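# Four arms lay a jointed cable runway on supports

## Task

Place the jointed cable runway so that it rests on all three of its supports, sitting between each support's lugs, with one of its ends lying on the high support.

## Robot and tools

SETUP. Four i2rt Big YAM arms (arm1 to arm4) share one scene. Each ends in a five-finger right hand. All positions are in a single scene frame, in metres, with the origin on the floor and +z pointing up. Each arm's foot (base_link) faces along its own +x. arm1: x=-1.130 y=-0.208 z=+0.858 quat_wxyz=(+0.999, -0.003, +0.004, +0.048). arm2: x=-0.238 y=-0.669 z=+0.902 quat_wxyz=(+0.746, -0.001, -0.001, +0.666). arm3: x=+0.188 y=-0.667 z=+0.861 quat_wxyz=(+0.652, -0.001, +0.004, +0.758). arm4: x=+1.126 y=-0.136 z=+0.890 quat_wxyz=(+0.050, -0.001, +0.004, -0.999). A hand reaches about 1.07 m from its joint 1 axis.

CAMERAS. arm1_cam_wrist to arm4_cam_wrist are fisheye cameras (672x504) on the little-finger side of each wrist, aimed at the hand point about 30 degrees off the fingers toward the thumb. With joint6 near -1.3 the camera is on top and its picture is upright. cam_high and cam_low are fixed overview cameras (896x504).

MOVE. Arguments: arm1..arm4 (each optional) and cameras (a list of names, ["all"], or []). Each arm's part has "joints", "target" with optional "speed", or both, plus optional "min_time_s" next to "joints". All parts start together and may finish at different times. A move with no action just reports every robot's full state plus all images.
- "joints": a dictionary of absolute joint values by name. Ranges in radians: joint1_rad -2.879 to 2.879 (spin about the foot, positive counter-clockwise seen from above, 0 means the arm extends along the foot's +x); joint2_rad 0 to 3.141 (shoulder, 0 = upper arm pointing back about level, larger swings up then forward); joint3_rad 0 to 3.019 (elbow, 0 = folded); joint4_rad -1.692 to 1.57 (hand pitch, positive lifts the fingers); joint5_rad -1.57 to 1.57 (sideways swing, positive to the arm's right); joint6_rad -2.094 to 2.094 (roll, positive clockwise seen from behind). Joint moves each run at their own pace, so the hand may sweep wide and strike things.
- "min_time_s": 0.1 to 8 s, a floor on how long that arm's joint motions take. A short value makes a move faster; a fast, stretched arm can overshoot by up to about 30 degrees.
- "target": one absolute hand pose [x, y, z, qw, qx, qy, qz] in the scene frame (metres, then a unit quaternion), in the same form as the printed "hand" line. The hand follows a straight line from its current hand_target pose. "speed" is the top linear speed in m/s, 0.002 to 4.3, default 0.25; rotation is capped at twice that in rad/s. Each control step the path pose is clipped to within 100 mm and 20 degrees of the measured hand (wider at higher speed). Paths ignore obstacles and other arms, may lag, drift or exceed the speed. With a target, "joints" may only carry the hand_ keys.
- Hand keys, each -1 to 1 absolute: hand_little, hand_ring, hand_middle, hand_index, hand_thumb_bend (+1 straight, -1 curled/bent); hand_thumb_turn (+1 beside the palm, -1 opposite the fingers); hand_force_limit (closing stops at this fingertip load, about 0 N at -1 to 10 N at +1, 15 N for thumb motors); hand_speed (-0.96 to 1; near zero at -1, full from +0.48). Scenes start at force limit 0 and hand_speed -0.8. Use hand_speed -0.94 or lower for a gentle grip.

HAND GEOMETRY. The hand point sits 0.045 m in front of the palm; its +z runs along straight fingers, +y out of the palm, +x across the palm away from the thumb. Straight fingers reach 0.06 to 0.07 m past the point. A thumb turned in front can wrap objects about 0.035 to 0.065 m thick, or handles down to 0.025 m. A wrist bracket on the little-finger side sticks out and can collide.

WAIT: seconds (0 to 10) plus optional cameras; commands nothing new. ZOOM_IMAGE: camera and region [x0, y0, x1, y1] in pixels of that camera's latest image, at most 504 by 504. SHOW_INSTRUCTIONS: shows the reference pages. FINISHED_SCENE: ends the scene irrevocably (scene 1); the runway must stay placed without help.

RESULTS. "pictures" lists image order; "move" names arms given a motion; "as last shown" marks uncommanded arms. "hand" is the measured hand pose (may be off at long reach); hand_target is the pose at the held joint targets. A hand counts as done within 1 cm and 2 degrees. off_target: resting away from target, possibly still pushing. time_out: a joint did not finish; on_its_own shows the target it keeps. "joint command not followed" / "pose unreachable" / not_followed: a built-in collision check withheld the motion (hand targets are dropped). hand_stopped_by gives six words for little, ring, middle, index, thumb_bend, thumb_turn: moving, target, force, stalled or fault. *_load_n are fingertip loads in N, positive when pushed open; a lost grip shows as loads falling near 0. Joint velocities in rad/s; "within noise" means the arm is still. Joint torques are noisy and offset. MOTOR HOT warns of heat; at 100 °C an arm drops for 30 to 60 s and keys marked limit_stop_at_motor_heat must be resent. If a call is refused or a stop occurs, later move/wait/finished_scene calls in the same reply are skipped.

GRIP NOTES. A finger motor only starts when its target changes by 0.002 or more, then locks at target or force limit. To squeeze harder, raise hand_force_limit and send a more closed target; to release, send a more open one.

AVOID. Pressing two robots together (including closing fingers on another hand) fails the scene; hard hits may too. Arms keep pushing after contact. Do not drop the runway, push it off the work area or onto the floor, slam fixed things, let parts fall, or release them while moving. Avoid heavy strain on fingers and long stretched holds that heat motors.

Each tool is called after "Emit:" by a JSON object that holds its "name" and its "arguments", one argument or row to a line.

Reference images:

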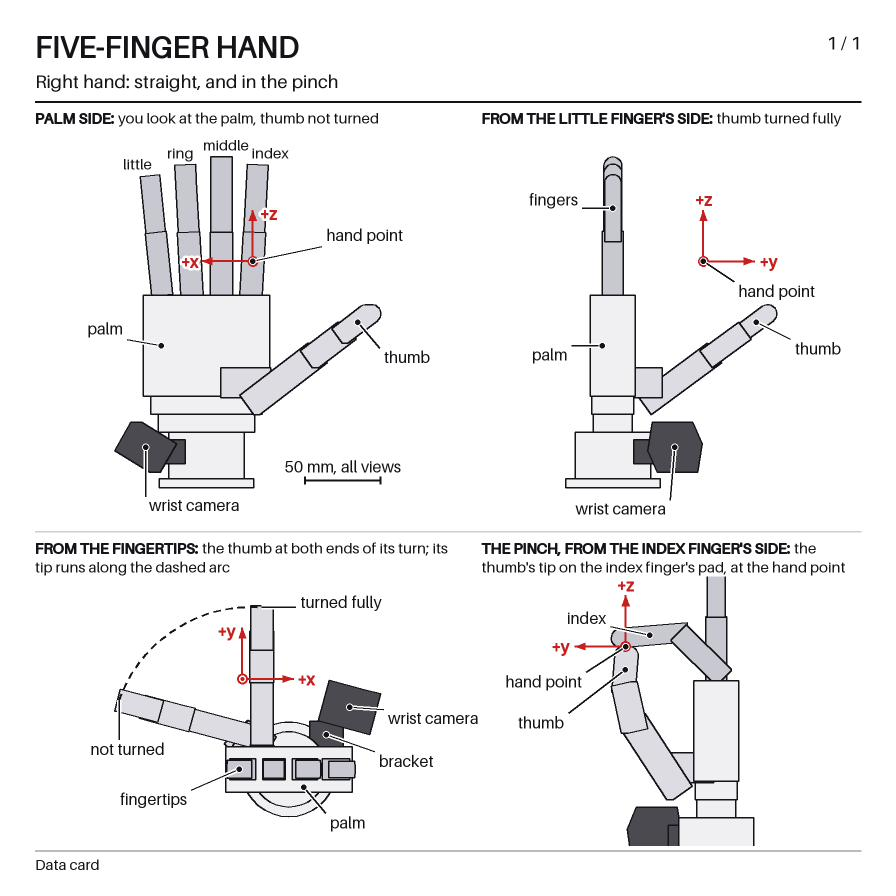

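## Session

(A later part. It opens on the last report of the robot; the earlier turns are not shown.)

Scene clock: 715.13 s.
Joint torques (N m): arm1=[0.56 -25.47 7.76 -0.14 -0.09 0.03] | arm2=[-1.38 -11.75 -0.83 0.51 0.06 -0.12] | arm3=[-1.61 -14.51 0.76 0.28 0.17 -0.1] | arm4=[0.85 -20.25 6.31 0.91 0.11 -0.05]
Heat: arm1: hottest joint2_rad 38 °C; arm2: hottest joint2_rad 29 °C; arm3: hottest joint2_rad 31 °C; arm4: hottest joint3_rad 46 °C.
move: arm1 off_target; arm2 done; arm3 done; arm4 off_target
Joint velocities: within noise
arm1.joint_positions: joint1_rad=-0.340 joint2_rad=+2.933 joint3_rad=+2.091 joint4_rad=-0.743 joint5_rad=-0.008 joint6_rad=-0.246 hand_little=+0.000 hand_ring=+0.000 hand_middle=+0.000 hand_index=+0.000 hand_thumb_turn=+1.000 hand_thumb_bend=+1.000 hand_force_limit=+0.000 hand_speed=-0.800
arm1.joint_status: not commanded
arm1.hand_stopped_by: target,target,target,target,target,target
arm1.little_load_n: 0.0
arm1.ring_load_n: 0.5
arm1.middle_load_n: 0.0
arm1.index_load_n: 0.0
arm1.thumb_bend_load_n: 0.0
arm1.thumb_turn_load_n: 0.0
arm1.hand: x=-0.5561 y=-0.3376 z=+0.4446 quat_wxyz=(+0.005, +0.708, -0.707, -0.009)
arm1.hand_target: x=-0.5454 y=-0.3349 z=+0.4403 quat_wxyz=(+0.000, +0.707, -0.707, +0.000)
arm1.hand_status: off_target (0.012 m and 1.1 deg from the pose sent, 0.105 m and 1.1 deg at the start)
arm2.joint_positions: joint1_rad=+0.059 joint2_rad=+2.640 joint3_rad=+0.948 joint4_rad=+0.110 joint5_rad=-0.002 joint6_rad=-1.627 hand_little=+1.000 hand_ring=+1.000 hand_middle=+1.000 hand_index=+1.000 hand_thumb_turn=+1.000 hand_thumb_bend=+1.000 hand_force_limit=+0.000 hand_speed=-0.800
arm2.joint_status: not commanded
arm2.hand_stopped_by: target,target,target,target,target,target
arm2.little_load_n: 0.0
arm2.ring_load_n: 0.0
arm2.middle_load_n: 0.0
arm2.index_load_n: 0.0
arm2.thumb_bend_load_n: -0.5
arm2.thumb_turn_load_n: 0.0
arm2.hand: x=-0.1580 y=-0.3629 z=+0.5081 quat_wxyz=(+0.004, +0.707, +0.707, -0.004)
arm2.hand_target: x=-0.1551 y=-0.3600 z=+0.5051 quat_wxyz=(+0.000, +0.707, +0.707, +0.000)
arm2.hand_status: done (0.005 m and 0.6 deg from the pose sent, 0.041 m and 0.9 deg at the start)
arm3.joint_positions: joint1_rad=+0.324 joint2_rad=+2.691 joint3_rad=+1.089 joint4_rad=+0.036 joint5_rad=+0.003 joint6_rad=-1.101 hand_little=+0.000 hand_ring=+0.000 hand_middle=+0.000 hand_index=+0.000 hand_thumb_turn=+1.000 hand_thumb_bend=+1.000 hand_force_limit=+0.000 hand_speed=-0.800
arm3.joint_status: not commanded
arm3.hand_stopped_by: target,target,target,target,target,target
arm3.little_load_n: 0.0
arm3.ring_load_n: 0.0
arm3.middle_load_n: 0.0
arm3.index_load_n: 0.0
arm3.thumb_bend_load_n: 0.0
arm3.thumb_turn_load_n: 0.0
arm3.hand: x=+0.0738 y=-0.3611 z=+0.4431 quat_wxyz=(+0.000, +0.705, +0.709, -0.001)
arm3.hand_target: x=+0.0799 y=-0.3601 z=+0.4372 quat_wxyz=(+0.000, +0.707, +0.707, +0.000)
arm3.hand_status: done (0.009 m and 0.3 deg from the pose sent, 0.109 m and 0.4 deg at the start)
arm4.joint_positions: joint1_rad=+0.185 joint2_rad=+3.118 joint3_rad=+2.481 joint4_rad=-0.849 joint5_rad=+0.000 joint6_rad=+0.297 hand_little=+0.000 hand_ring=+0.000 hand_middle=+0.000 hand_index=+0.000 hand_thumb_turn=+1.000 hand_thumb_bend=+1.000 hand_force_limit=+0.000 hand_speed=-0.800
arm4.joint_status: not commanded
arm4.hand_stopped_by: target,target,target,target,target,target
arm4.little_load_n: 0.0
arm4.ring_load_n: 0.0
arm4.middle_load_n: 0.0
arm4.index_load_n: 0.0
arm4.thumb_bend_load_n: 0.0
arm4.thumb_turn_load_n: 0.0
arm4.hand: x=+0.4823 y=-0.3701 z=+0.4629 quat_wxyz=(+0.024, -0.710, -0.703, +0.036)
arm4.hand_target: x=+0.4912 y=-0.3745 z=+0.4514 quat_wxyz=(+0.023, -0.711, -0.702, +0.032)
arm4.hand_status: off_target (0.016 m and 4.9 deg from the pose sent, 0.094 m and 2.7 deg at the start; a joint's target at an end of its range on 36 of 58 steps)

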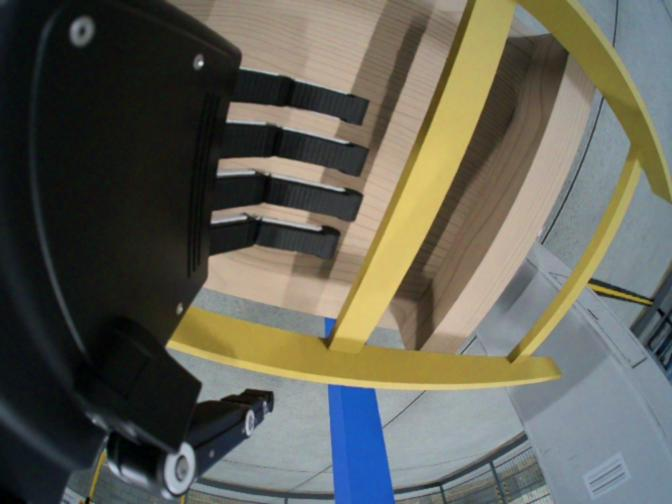

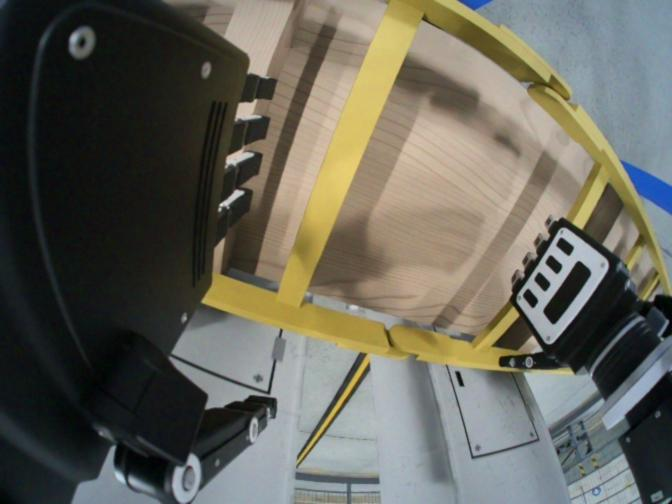

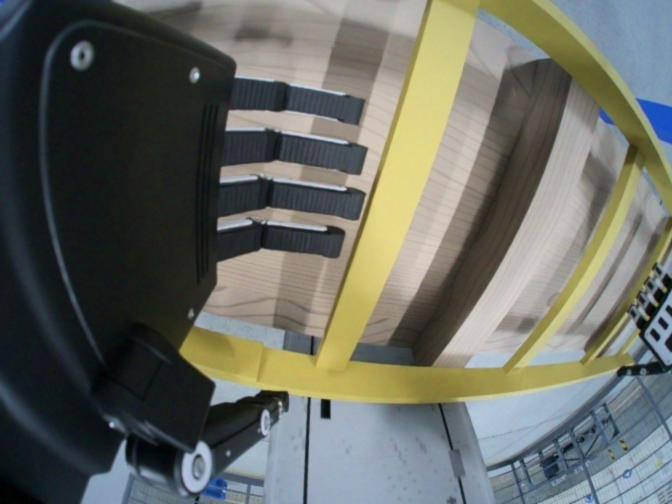

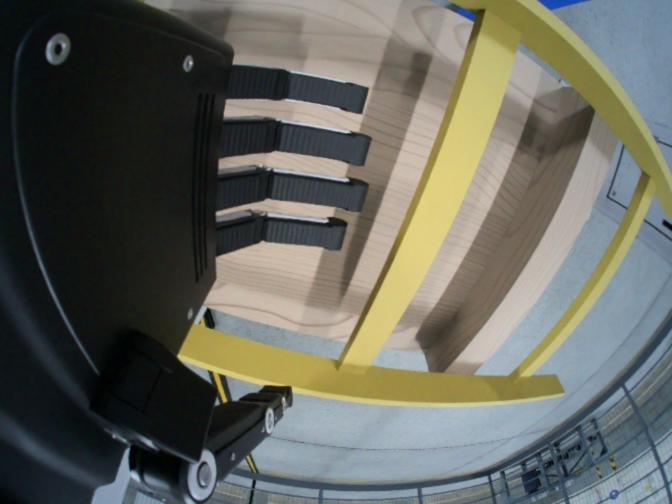

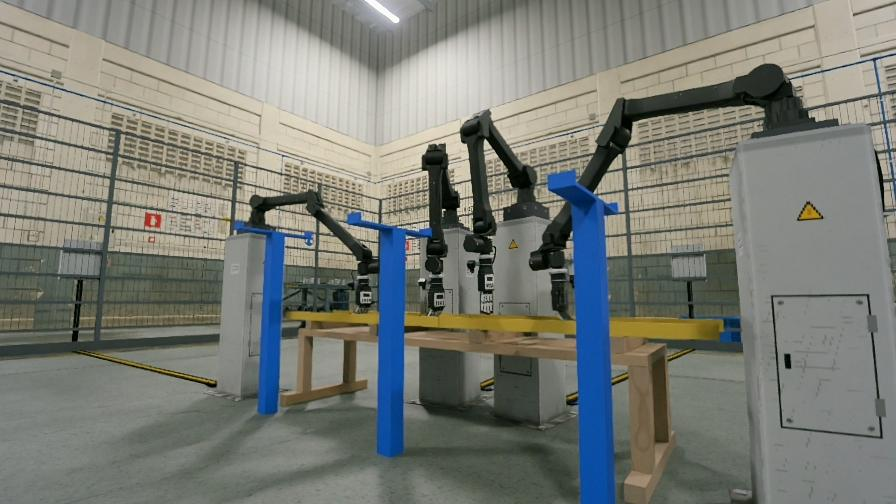

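Emit:
{"name": "move", "arguments": {
  "arm2": {"target": [-0.20, -0.36, 0.70, 0, 0.7071, 0.7071, 0], "speed": 0.2},
  "arm3": {"target": [0.12, -0.36, 0.70, 0, 0.7071, 0.7071, 0], "speed": 0.2},
  "arm4": {"target": [0.70, -0.25, 1.05, 0, 0.7071, 0.7071, 0], "speed": 0.25, "joints": {"hand_little": 1, "hand_ring": 1, "hand_middle": 1, "hand_index": 1}},
  "cameras": ["arm1_cam_wrist"]
}}

Emit:
{"name": "zoom_image", "arguments": {
  "camera": "arm1_cam_wrist",
  "region": [200, 40, 560, 400]
}}

Emit:
{"name": "move", "arguments": {
  "arm2": {"joints": {"joint6_rad": 1.6}, "min_time_s": 2.5},
  "arm3": {"joints": {"joint6_rad": 1.4, "hand_little": 0.0}, "min_time_s": 2.5}
}}

Scene clock: 850.07 s.
Joint torques (N m): arm1=[0.15 -25.11 7.91 0.03 -0.11 0.04] | arm2=[0.15 -11.69 0.55 -0.35 0.07 -0.02] | arm3=[-1.55 -12.1 2.91 -0.5 0.12 -0.12] | arm4=[-0.79 -12.86 12.08 -0.24 -0.09 -0.31]
Heat: arm1: hottest joint3_rad 36 °C; arm2: hottest joint2_rad 29 °C; arm3: hottest joint2_rad 32 °C; arm4: hottest joint3_rad 39 °C.
move: arm2 done; arm3 off_target; arm4 off_target
Joint velocities: within noise
arm1: as last shown
arm1.ring_load_n: 0.0
arm2.joint_positions: joint1_rad=+0.171 joint2_rad=+2.056 joint3_rad=+0.705 joint4_rad=-0.221 joint5_rad=-0.002 joint6_rad=-1.513 hand_little=+1.000 hand_ring=+1.000 hand_middle=+1.000 hand_index=+1.000 hand_thumb_turn=+1.000 hand_thumb_bend=+1.000 hand_force_limit=+0.000 hand_speed=-0.800
arm2.joint_status: not commanded
arm2.hand_stopped_by: target,target,target,target,target,target
arm2.little_load_n: 0.0
arm2.ring_load_n: 0.0
arm2.middle_load_n: 0.0
arm2.index_load_n: 0.0
arm2.thumb_bend_load_n: 0.0
arm2.thumb_turn_load_n: 0.0
arm2.hand: x=-0.1968 y=-0.3592 z=+0.6948 quat_wxyz=(+0.001, +0.707, +0.707, +0.000)
arm2.hand_target: x=-0.2000 y=-0.3599 z=+0.6998 quat_wxyz=(+0.000, +0.707, +0.707, +0.000)
arm2.hand_status: done (0.006 m and 0.1 deg from the pose sent, 0.197 m and 0.6 deg at the start)
arm3.joint_positions: joint1_rad=+0.230 joint2_rad=+1.918 joint3_rad=+0.752 joint4_rad=-0.375 joint5_rad=+0.003 joint6_rad=-1.196 hand_little=+0.000 hand_ring=+0.000 hand_middle=+0.000 hand_index=+0.000 hand_thumb_turn=+1.000 hand_thumb_bend=+1.000 hand_force_limit=+0.000 hand_speed=-0.800
arm3.joint_status: not commanded
arm3.hand_stopped_by: target,target,target,target,target,target
arm3.little_load_n: 0.0
arm3.ring_load_n: 0.0
arm3.middle_load_n: 0.0
arm3.index_load_n: 0.0
arm3.thumb_bend_load_n: 0.0
arm3.thumb_turn_load_n: 0.0
arm3.hand: x=+0.1106 y=-0.3521 z=+0.7015 quat_wxyz=(-0.011, +0.705, +0.709, +0.004)
arm3.hand_target: x=+0.1197 y=-0.3600 z=+0.7001 quat_wxyz=(+0.000, +0.707, +0.707, +0.000)
arm3.hand_status: off_target (0.012 m and 1.4 deg from the pose sent, 0.261 m and 0.3 deg at the start)
arm4.joint_positions: joint1_rad=+0.074 joint2_rad=+1.654 joint3_rad=+1.401 joint4_rad=-1.362 joint5_rad=-0.005 joint6_rad=+0.176 hand_little=+1.000 hand_ring=+1.000 hand_middle=+1.000 hand_index=+1.000 hand_thumb_turn=+1.000 hand_thumb_bend=+1.000 hand_force_limit=+0.000 hand_speed=-0.800
arm4.joint_status: all done
arm4.hand_stopped_by: target,target,target,target,target,target
arm4.little_load_n: -0.5
arm4.ring_load_n: 0.0
arm4.middle_load_n: 0.0
arm4.index_load_n: 0.0
arm4.thumb_bend_load_n: 0.0
arm4.thumb_turn_load_n: 0.0
arm4.hand: x=+0.7151 y=-0.2517 z=+1.0316 quat_wxyz=(-0.011, -0.707, -0.706, -0.019)
arm4.hand_target: x=+0.7008 y=-0.2498 z=+1.0500 quat_wxyz=(+0.000, -0.707, -0.707, +0.000)
arm4.hand_status: off_target (0.024 m and 2.5 deg from the pose sent, 0.638 m and 4.9 deg at the start)

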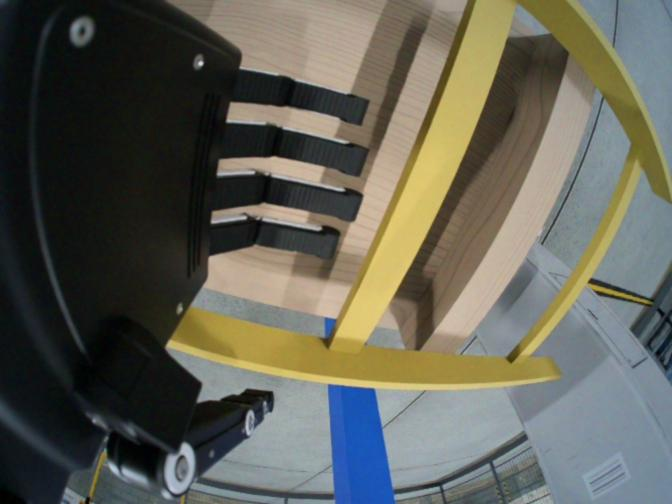

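Scaled by 1.400 from the camera's image (finer frame: 960x720).

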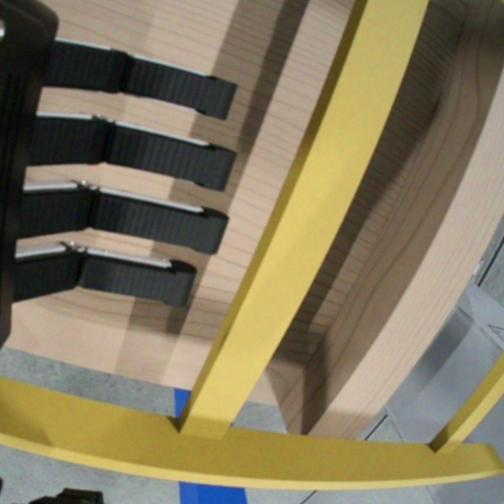

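Scene clock: 853.43 s.
Joint torques (N m): arm1=[0.03 -25.64 8.02 -0.02 -0.11 0.07] | arm2=[0.26 -12.16 0.58 -0.23 -0.04 0.07] | arm3=[-1.67 -12.22 2.86 -0.46 0.04 0.09] | arm4=[-0.79 -12.98 12.16 -0.18 -0.09 -0.29]
Heat: arm1: hottest joint3_rad 36 °C; arm2: hottest joint2_rad 29 °C; arm3: hottest joint2_rad 32 °C; arm4: hottest joint3_rad 39 °C.
move: arm2 done; arm3 done
Joint velocities: within noise
arm1, arm4: as last shown
arm1.middle_load_n: 0.5
arm2.joint_positions: joint1_rad=+0.171 joint2_rad=+2.056 joint3_rad=+0.705 joint4_rad=-0.221 joint5_rad=-0.002 joint6_rad=+1.592 hand_little=+1.000 hand_ring=+1.000 hand_middle=+1.000 hand_index=+1.000 hand_thumb_turn=+1.000 hand_thumb_bend=+1.000 hand_force_limit=+0.000 hand_speed=-0.800
arm2.joint_status: all done
arm2.hand_stopped_by: target,target,target,target,target,target
arm2.little_load_n: 0.5
arm2.ring_load_n: 0.0
arm2.middle_load_n: 0.0
arm2.index_load_n: 0.0
arm2.thumb_bend_load_n: 0.0
arm2.thumb_turn_load_n: 0.0
arm2.hand: x=-0.3182 y=-0.2997 z=+0.6947 quat_wxyz=(+0.000, +0.720, -0.694, +0.001)
arm2.hand_target: x=-0.3214 y=-0.3005 z=+0.6999 quat_wxyz=(+0.000, +0.720, -0.694, +0.000)
arm2.hand_status: not commanded
arm3.joint_positions: joint1_rad=+0.230 joint2_rad=+1.918 joint3_rad=+0.752 joint4_rad=-0.375 joint5_rad=+0.003 joint6_rad=+1.390 hand_little=+0.000 hand_ring=+0.000 hand_middle=+0.000 hand_index=+0.000 hand_thumb_turn=+1.000 hand_thumb_bend=+1.000 hand_force_limit=+0.000 hand_speed=-0.800
arm3.joint_status: all done
arm3.hand_stopped_by: target,target,target,target,target,target
arm3.little_load_n: 0.0
arm3.ring_load_n: 0.0
arm3.middle_load_n: 0.0
arm3.index_load_n: 0.0
arm3.thumb_bend_load_n: 0.0
arm3.thumb_turn_load_n: 0.0
arm3.hand: x=-0.0170 y=-0.3275 z=+0.7035 quat_wxyz=(-0.007, +0.875, -0.484, -0.010)
arm3.hand_target: x=-0.0080 y=-0.3333 z=+0.7002 quat_wxyz=(+0.000, +0.869, -0.495, +0.000)
arm3.hand_status: not commanded
arm4.little_load_n: 0.0
pictures: none

Emit:
{"name": "move", "arguments": {
  "arm1": {"target": [-0.545, -0.33, 0.405, 0, 0.7071, -0.7071, 0], "speed": 0.06},
  "arm2": {"target": [-0.36, -0.325, 0.55, 0, 0.7071, -0.7071, 0], "speed": 0.2, "joints": {"hand_little": 0.3, "hand_ring": 0.3, "hand_middle": 0.3, "hand_index": 0.3}},
  "arm3": {"target": [0.365, -0.325, 0.55, 0, 0.7071, -0.7071, 0], "speed": 0.25},
  "cameras": ["arm1_cam_wrist", "arm2_cam_wrist", "arm3_cam_wrist", "cam_low", "cam_high"]
}}

Emit:
{"name": "zoom_image", "arguments": {
  "camera": "arm1_cam_wrist",
  "region": [200, 40, 560, 400]
}}

Emit:
{"name": "zoom_image", "arguments": {
  "camera": "cam_low",
  "region": [420, 220, 620, 360]
}}

Scene clock: 871.90 s.
Joint torques (N m): arm1=[0.73 -25.35 7.97 0.14 -0.07 0.01] | arm2=[0.09 -11.22 -0.88 0.65 0 -0.01] | arm3=[-0.44 -13.33 2.26 -0.43 -0.13 -0.12] | arm4=[-0.91 -13.1 12.19 -0.23 -0.09 -0.29]
Heat: arm1: hottest joint2_rad 36 °C; arm2: hottest joint2_rad 29 °C; arm3: hottest joint2_rad 32 °C; arm4: hottest joint3_rad 40 °C.
move: arm1 off_target; arm2 done; arm3 done
Joint velocities: within noise
arm1.joint_positions: joint1_rad=-0.332 joint2_rad=+3.020 joint3_rad=+2.182 joint4_rad=-0.743 joint5_rad=-0.008 joint6_rad=-0.238 hand_little=+0.000 hand_ring=+0.000 hand_middle=+0.000 hand_index=+0.000 hand_thumb_turn=+1.000 hand_thumb_bend=+1.000 hand_force_limit=+0.000 hand_speed=-0.800
arm1.joint_status: not commanded
arm1.hand_stopped_by: target,target,target,target,target,target
arm1.little_load_n: 0.0
arm1.ring_load_n: 0.0
arm1.middle_load_n: 0.0
arm1.index_load_n: 0.0
arm1.thumb_bend_load_n: 0.0
arm1.thumb_turn_load_n: 0.0
arm1.hand: x=-0.5535 y=-0.3333 z=+0.4118 quat_wxyz=(+0.004, +0.708, -0.707, -0.007)
arm1.hand_target: x=-0.5454 y=-0.3299 z=+0.4053 quat_wxyz=(+0.000, +0.707, -0.707, +0.000)
arm1.hand_status: off_target (0.011 m and 0.9 deg from the pose sent, 0.042 m and 1.1 deg at the start)
arm2.joint_positions: joint1_rad=+0.304 joint2_rad=+2.519 joint3_rad=+0.813 joint4_rad=+0.120 joint5_rad=-0.002 joint6_rad=+1.760 hand_little=+0.300 hand_ring=+0.300 hand_middle=+0.300 hand_index=+0.300 hand_thumb_turn=+1.000 hand_thumb_bend=+1.000 hand_force_limit=+0.000 hand_speed=-0.800
arm2.joint_status: all done
arm2.hand_stopped_by: target,target,target,target,target,target
arm2.little_load_n: 0.0
arm2.ring_load_n: 0.0
arm2.middle_load_n: 0.0
arm2.index_load_n: 0.0
arm2.thumb_bend_load_n: 0.0
arm2.thumb_turn_load_n: 0.0
arm2.hand: x=-0.3563 y=-0.3303 z=+0.5508 quat_wxyz=(+0.004, +0.707, -0.707, +0.007)
arm2.hand_target: x=-0.3600 y=-0.3251 z=+0.5501 quat_wxyz=(+0.000, +0.707, -0.707, +0.000)
arm2.hand_status: done (0.006 m and 0.9 deg from the pose sent, 0.153 m and 2.1 deg at the start)
arm3.joint_positions: joint1_rad=-0.799 joint2_rad=+2.369 joint3_rad=+0.934 joint4_rad=-0.106 joint5_rad=+0.000 joint6_rad=+0.932 hand_little=+0.000 hand_ring=+0.000 hand_middle=+0.000 hand_index=+0.000 hand_thumb_turn=+1.000 hand_thumb_bend=+1.000 hand_force_limit=+0.000 hand_speed=-0.800
arm3.joint_status: not commanded
arm3.hand_stopped_by: target,target,target,target,target,target
arm3.little_load_n: 0.0
arm3.ring_load_n: 0.0
arm3.middle_load_n: 0.0
arm3.index_load_n: 0.0
arm3.thumb_bend_load_n: 0.0
arm3.thumb_turn_load_n: 0.0
arm3.hand: x=+0.3695 y=-0.3201 z=+0.5567 quat_wxyz=(-0.011, +0.703, -0.711, +0.000)
arm3.hand_target: x=+0.3650 y=-0.3251 z=+0.5502 quat_wxyz=(+0.000, +0.707, -0.707, +0.000)
arm3.hand_status: done (0.009 m and 1.4 deg from the pose sent, 0.412 m and 32.1 deg at the start)
arm4: as last shown
pictures: arm1_cam_wrist, arm2_cam_wrist, arm3_cam_wrist, cam_high, cam_low

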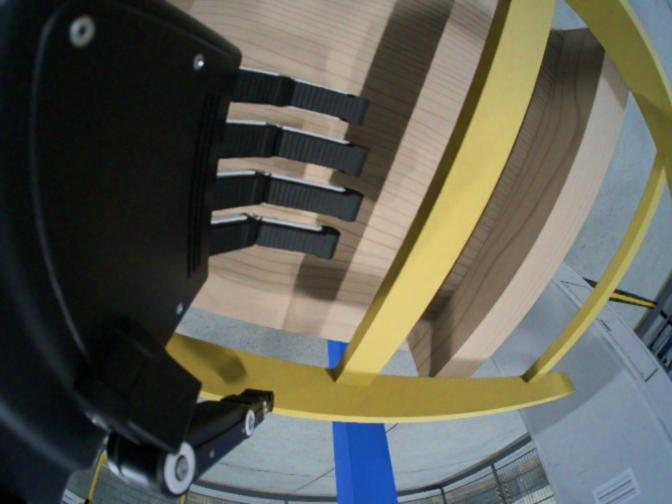

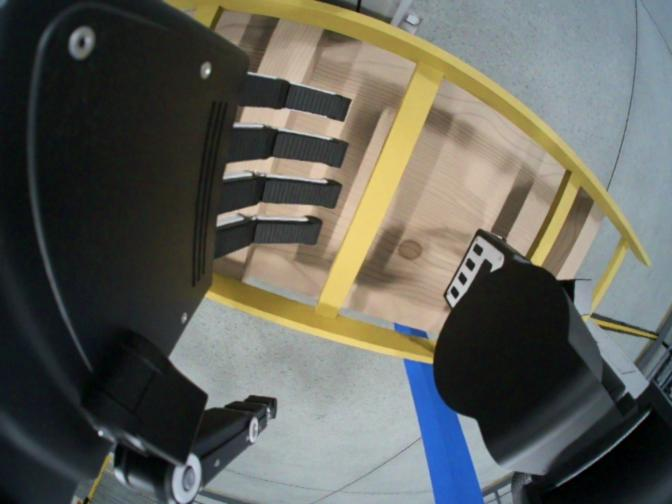

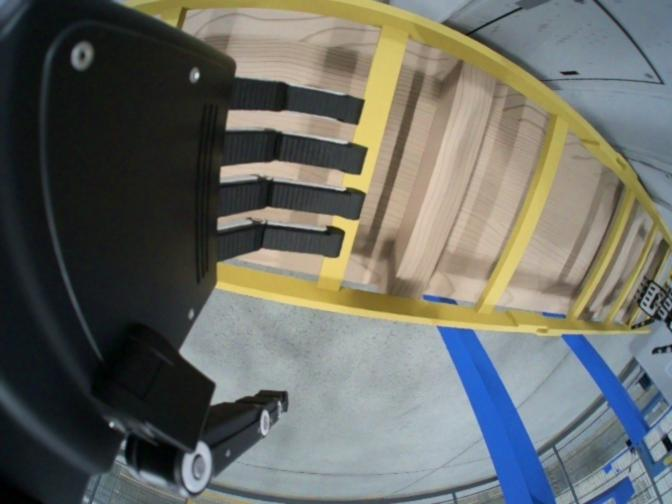

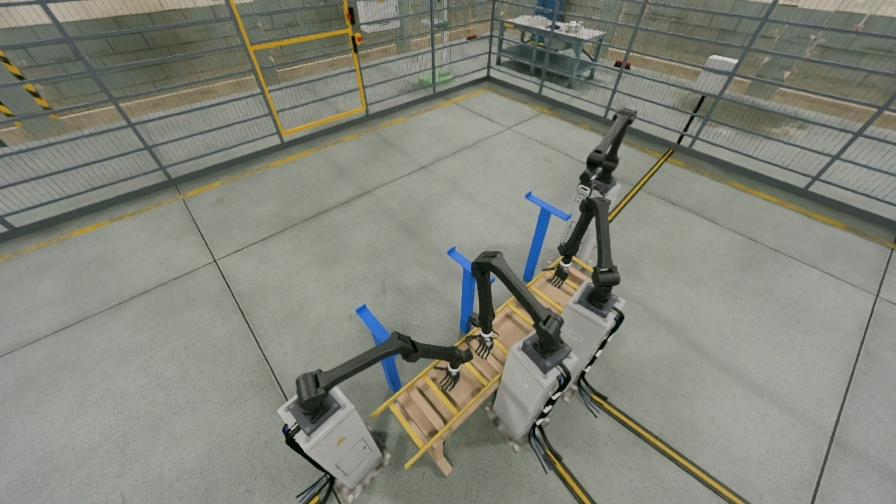

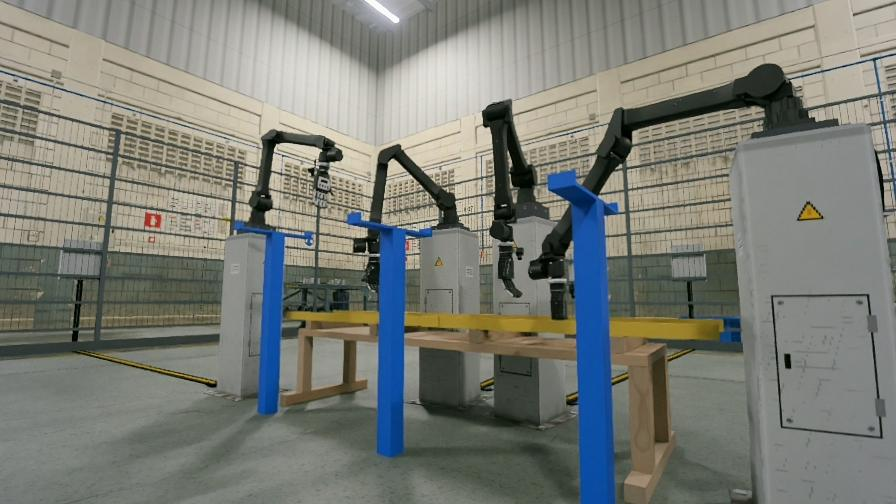

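Scaled by 1.400 from the camera's image (finer frame: 960x720).

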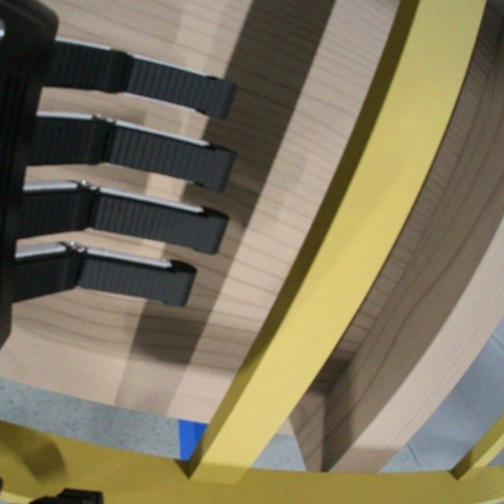

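Scaled by 2.520.

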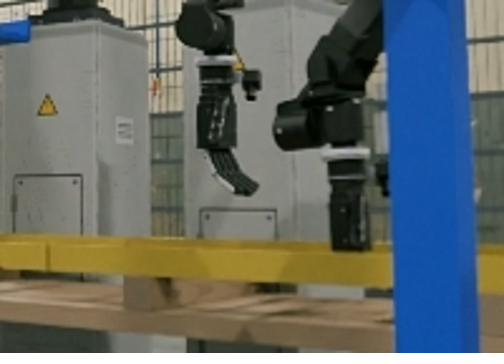

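Emit:
{"name": "move", "arguments": {
  "arm1": {"target": [-0.545, -0.33, 0.380, 0, 0.7071, -0.7071, 0], "speed": 0.05},
  "arm2": {"target": [-0.377, -0.32, 0.44, 0, 0.7071, -0.7071, 0], "speed": 0.12, "joints": {"hand_little": 0.25, "hand_ring": 0.25, "hand_middle": 0.25, "hand_index": 0.25}},
  "arm3": {"target": [0.374, -0.33, 0.435, 0, 0.7071, -0.7071, 0], "speed": 0.12},
  "cameras": ["arm1_cam_wrist", "arm2_cam_wrist", "arm3_cam_wrist", "cam_low"]
}}

Emit:
{"name": "zoom_image", "arguments": {
  "camera": "arm1_cam_wrist",
  "region": [200, 40, 560, 400]
}}

Emit:
{"name": "zoom_image", "arguments": {
  "camera": "arm2_cam_wrist",
  "region": [200, 0, 560, 360]
}}

Emit:
{"name": "zoom_image", "arguments": {
  "camera": "cam_low",
  "region": [340, 220, 620, 400]
}}

Scene clock: 921.63 s.
Joint torques (N m): arm1=[0.09 -24.7 8.06 -0.53 -0.11 0.06] | arm2=[0.44 -11.05 -1.33 0.49 0.01 0.01] | arm3=[-1.32 -15.33 1.1 0.21 -0.16 -0.12] | arm4=[-0.85 -12.98 12.15 -0.21 -0.09 -0.29]
Heat: arm1: hottest joint2_rad 39 °C; arm2: hottest joint2_rad 29 °C; arm3: hottest joint2_rad 33 °C; arm4: hottest joint3_rad 43 °C.
move: arm1 done; arm2 done; arm3 done
Joint velocities: within noise
arm1.joint_positions: joint1_rad=-0.332 joint2_rad=+3.094 joint3_rad=+2.267 joint4_rad=-0.743 joint5_rad=-0.008 joint6_rad=-0.238 hand_little=+0.000 hand_ring=+0.000 hand_middle=+0.000 hand_index=+0.000 hand_thumb_turn=+1.000 hand_thumb_bend=+1.000 hand_force_limit=+0.000 hand_speed=-0.800
arm1.joint_status: not commanded
arm1.hand_stopped_by: target,target,target,target,target,target
arm1.little_load_n: 0.0
arm1.ring_load_n: 0.0
arm1.middle_load_n: 0.5
arm1.index_load_n: 0.0
arm1.thumb_bend_load_n: 0.0
arm1.thumb_turn_load_n: 0.0
arm1.hand: x=-0.5499 y=-0.3343 z=+0.3860 quat_wxyz=(+0.001, +0.708, -0.707, -0.002)
arm1.hand_target: x=-0.5453 y=-0.3299 z=+0.3802 quat_wxyz=(+0.000, +0.707, -0.707, +0.000)
arm1.hand_status: done (0.009 m and 0.3 deg from the pose sent, 0.033 m and 0.9 deg at the start)
arm2.joint_positions: joint1_rad=+0.352 joint2_rad=+2.830 joint3_rad=+1.059 joint4_rad=+0.188 joint5_rad=-0.002 joint6_rad=+1.809 hand_little=+0.250 hand_ring=+0.250 hand_middle=+0.250 hand_index=+0.250 hand_thumb_turn=+1.000 hand_thumb_bend=+1.000 hand_force_limit=+0.000 hand_speed=-0.800
arm2.joint_status: all done
arm2.hand_stopped_by: target,target,target,target,target,target
arm2.little_load_n: 0.0
arm2.ring_load_n: 0.0
arm2.middle_load_n: 0.0
arm2.index_load_n: 0.0
arm2.thumb_bend_load_n: 0.0
arm2.thumb_turn_load_n: 0.0
arm2.hand: x=-0.3730 y=-0.3240 z=+0.4406 quat_wxyz=(+0.003, +0.707, -0.707, +0.006)
arm2.hand_target: x=-0.3770 y=-0.3203 z=+0.4400 quat_wxyz=(+0.000, +0.707, -0.707, +0.000)
arm2.hand_status: done (0.006 m and 0.8 deg from the pose sent, 0.113 m and 0.9 deg at the start)
arm3.joint_positions: joint1_rad=-0.808 joint2_rad=+2.694 joint3_rad=+1.131 joint4_rad=-0.003 joint5_rad=+0.000 joint6_rad=+0.907 hand_little=+0.000 hand_ring=+0.000 hand_middle=+0.000 hand_index=+0.000 hand_thumb_turn=+1.000 hand_thumb_bend=+1.000 hand_force_limit=+0.000 hand_speed=-0.800
arm3.joint_status: not commanded
arm3.hand_stopped_by: target,target,target,target,target,target
arm3.little_load_n: 0.0
arm3.ring_load_n: 0.0
arm3.middle_load_n: 0.0
arm3.index_load_n: 0.0
arm3.thumb_bend_load_n: 0.0
arm3.thumb_turn_load_n: 0.0
arm3.hand: x=+0.3698 y=-0.3265 z=+0.4407 quat_wxyz=(+0.001, +0.709, -0.705, +0.002)
arm3.hand_target: x=+0.3739 y=-0.3299 z=+0.4352 quat_wxyz=(+0.000, +0.707, -0.707, +0.000)
arm3.hand_status: done (0.008 m and 0.4 deg from the pose sent, 0.122 m and 1.4 deg at the start)
arm4: as last shown
arm4.middle_load_n: 0.5

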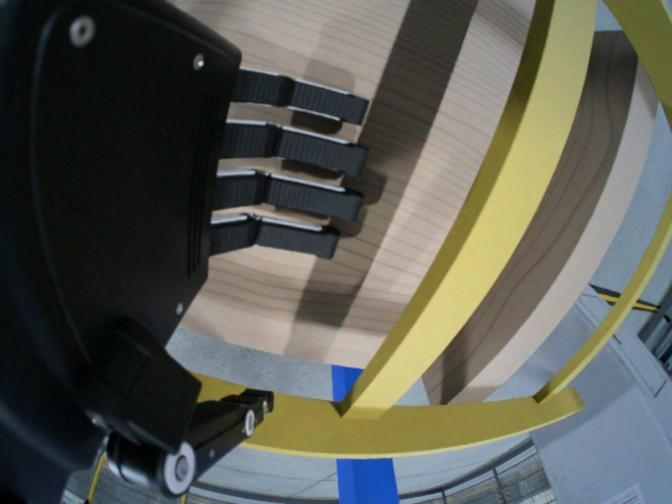

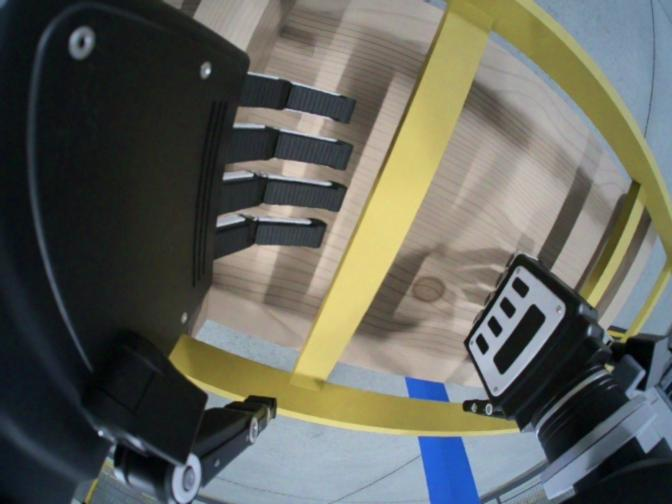

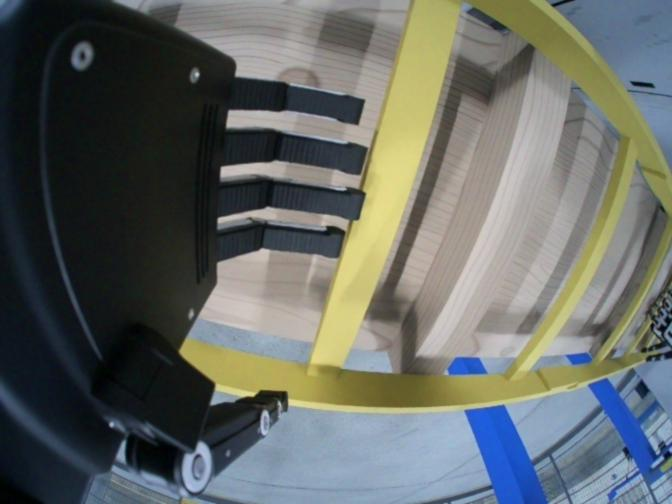

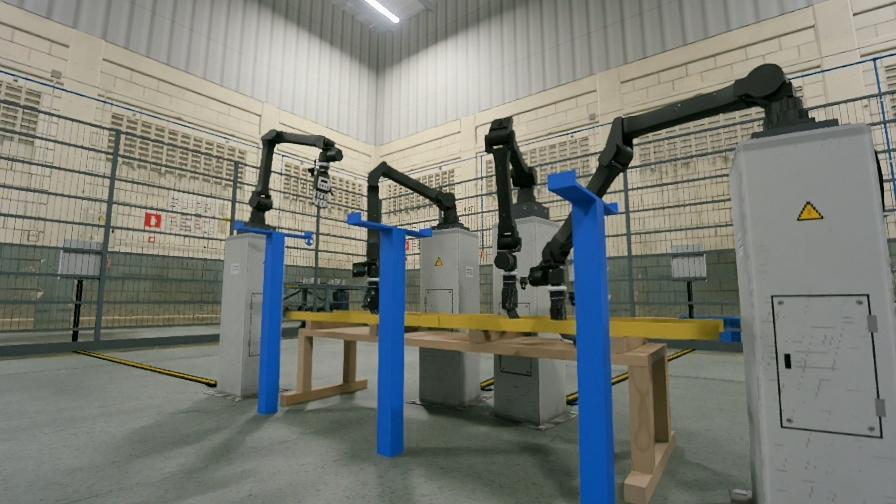

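Scaled by 1.400 from the camera's image (finer frame: 960x720).

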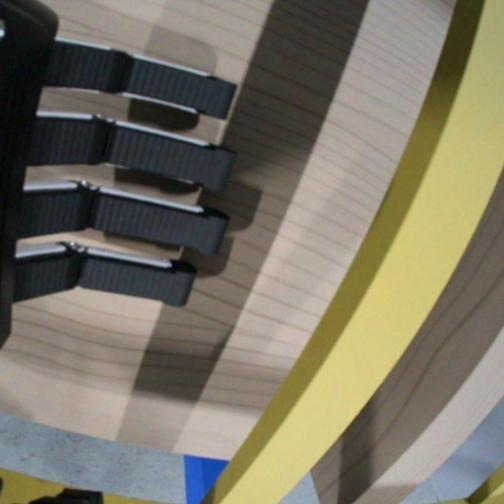

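Scaled by 1.400 from the camera's image (finer frame: 960x720).

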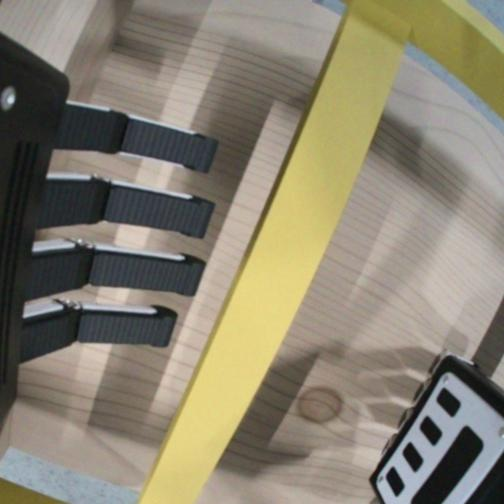

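Scaled by 1.800.

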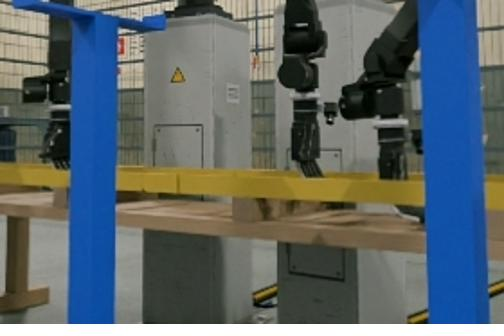

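Emit:
{"name": "move", "arguments": {
  "arm1": {"target": [-0.6115, -0.33, 0.380, 0, 0.7071, -0.7071, 0], "speed": 0.04},
  "arm2": {"target": [-0.374, -0.32, 0.385, 0, 0.7071, -0.7071, 0], "speed": 0.05},
  "arm3": {"target": [0.398, -0.33, 0.435, 0, 0.7071, -0.7071, 0], "speed": 0.06},
  "cameras": ["arm1_cam_wrist", "arm2_cam_wrist", "arm3_cam_wrist", "cam_low"]
}}

Emit:
{"name": "zoom_image", "arguments": {
  "camera": "cam_low",
  "region": [340, 220, 620, 400]
}}

Scene clock: 943.97 s.
Joint torques (N m): arm1=[-1.08 -26.46 2.45 -0.61 -0.07 -0.3] | arm2=[-0.85 -9.93 -0.55 0.59 0.02 -0.06] | arm3=[-1.85 -15.38 1.52 -0.42 -0.17 -0.1] | arm4=[-0.91 -12.92 12.16 -0.21 -0.08 -0.29]
Heat: arm1: hottest joint2_rad 37 °C; arm2: hottest joint2_rad 30 °C; arm3: hottest joint2_rad 33 °C; arm4: hottest joint3_rad 43 °C.
move: arm1 off_target; arm2 done; arm3 done
Joint velocities: within noise
arm1.joint_positions: joint1_rad=-0.336 joint2_rad=+2.995 joint3_rad=+1.968 joint4_rad=-0.518 joint5_rad=-0.009 joint6_rad=-0.228 hand_little=+0.000 hand_ring=+0.000 hand_middle=+0.000 hand_index=+0.000 hand_thumb_turn=+1.000 hand_thumb_bend=+1.000 hand_force_limit=+0.000 hand_speed=-0.800
arm1.joint_status: not commanded
arm1.hand_stopped_by: target,target,target,target,target,target
arm1.little_load_n: 0.0
arm1.ring_load_n: 0.0
arm1.middle_load_n: 0.5
arm1.index_load_n: 0.0
arm1.thumb_bend_load_n: -2.0
arm1.thumb_turn_load_n: 0.0
arm1.hand: x=-0.6001 y=-0.3235 z=+0.3768 quat_wxyz=(-0.006, +0.703, -0.711, +0.008)
arm1.hand_target: x=-0.6113 y=-0.3298 z=+0.3798 quat_wxyz=(+0.000, +0.707, -0.707, +0.000)
arm1.hand_status: off_target (0.013 m and 1.3 deg from the pose sent, 0.062 m and 0.3 deg at the start)
arm2.joint_positions: joint1_rad=+0.351 joint2_rad=+2.955 joint3_rad=+1.180 joint4_rad=+0.197 joint5_rad=-0.002 joint6_rad=+1.809 hand_little=+0.250 hand_ring=+0.250 hand_middle=+0.250 hand_index=+0.250 hand_thumb_turn=+1.000 hand_thumb_bend=+1.000 hand_force_limit=+0.000 hand_speed=-0.800
arm2.joint_status: not commanded
arm2.hand_stopped_by: target,target,target,target,target,target
arm2.little_load_n: 0.0
arm2.ring_load_n: 0.0
arm2.middle_load_n: -5.0
arm2.index_load_n: 0.0
arm2.thumb_bend_load_n: 0.0
arm2.thumb_turn_load_n: 0.0
arm2.hand: x=-0.3737 y=-0.3203 z=+0.3933 quat_wxyz=(+0.002, +0.707, -0.707, +0.003)
arm2.hand_target: x=-0.3739 y=-0.3203 z=+0.3852 quat_wxyz=(+0.000, +0.707, -0.707, +0.000)
arm2.hand_status: done (0.008 m and 0.4 deg from the pose sent, 0.056 m and 0.7 deg at the start)
arm3.joint_positions: joint1_rad=-0.854 joint2_rad=+2.694 joint3_rad=+1.171 joint4_rad=-0.023 joint5_rad=+0.000 joint6_rad=+0.862 hand_little=+0.000 hand_ring=+0.000 hand_middle=+0.000 hand_index=+0.000 hand_thumb_turn=+1.000 hand_thumb_bend=+1.000 hand_force_limit=+0.000 hand_speed=-0.800
arm3.joint_status: not commanded
arm3.hand_stopped_by: target,target,target,target,target,target
arm3.little_load_n: 0.0
arm3.ring_load_n: 0.0
arm3.middle_load_n: 0.0
arm3.index_load_n: 0.0
arm3.thumb_bend_load_n: 0.0
arm3.thumb_turn_load_n: 0.0
arm3.hand: x=+0.3973 y=-0.3220 z=+0.4408 quat_wxyz=(-0.009, +0.709, -0.705, +0.001)
arm3.hand_target: x=+0.3978 y=-0.3299 z=+0.4352 quat_wxyz=(+0.000, +0.707, -0.707, +0.000)
arm3.hand_status: done (0.010 m and 1.1 deg from the pose sent, 0.029 m and 0.4 deg at the start)
arm4: as last shown
arm4.little_load_n: -0.5
arm4.middle_load_n: 0.0

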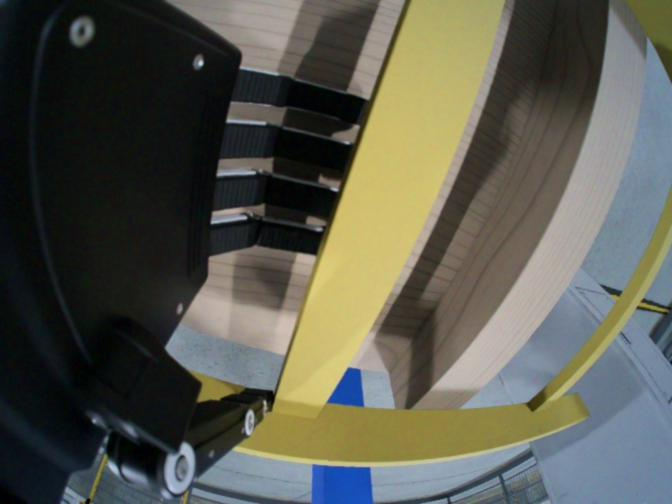

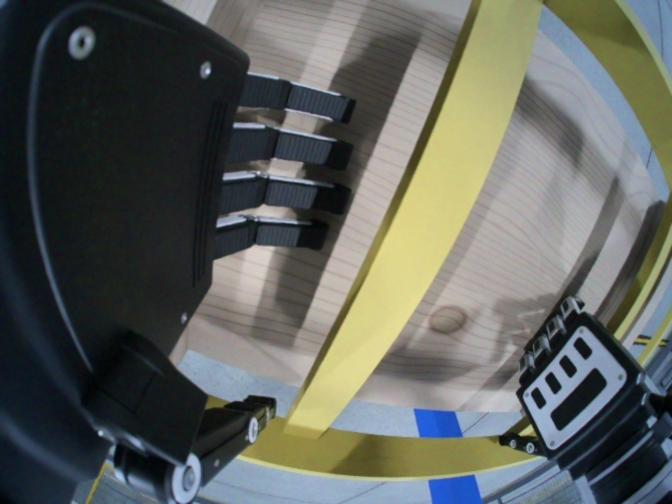

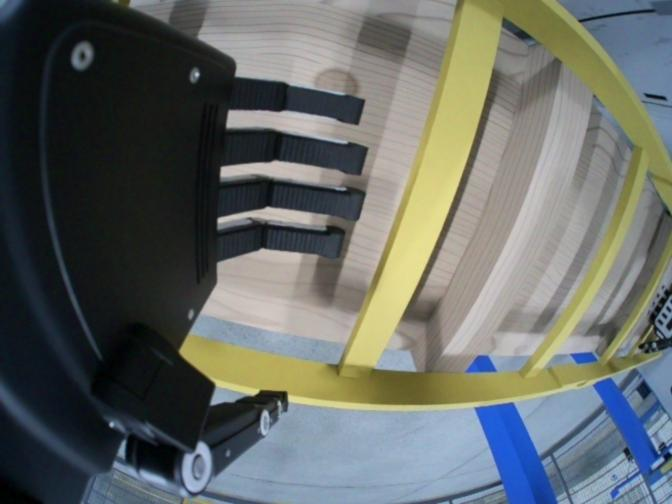

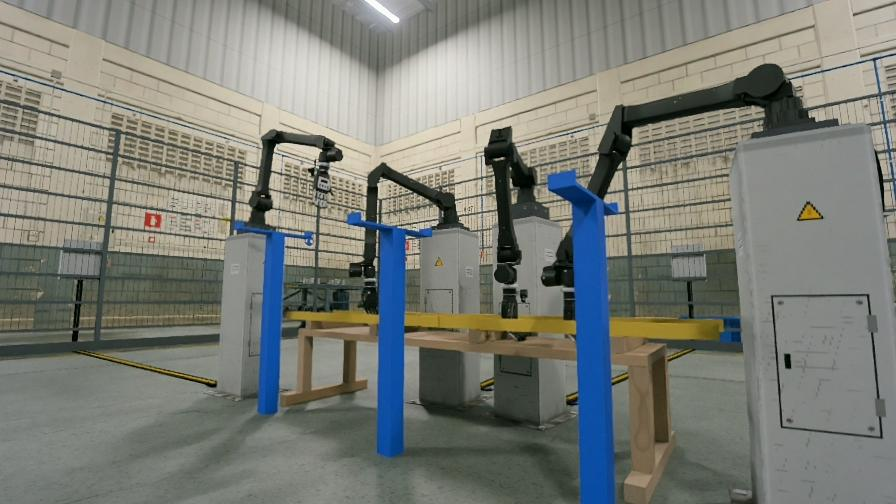

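Scaled by 1.800.

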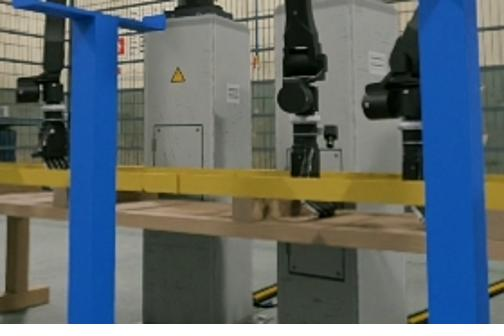

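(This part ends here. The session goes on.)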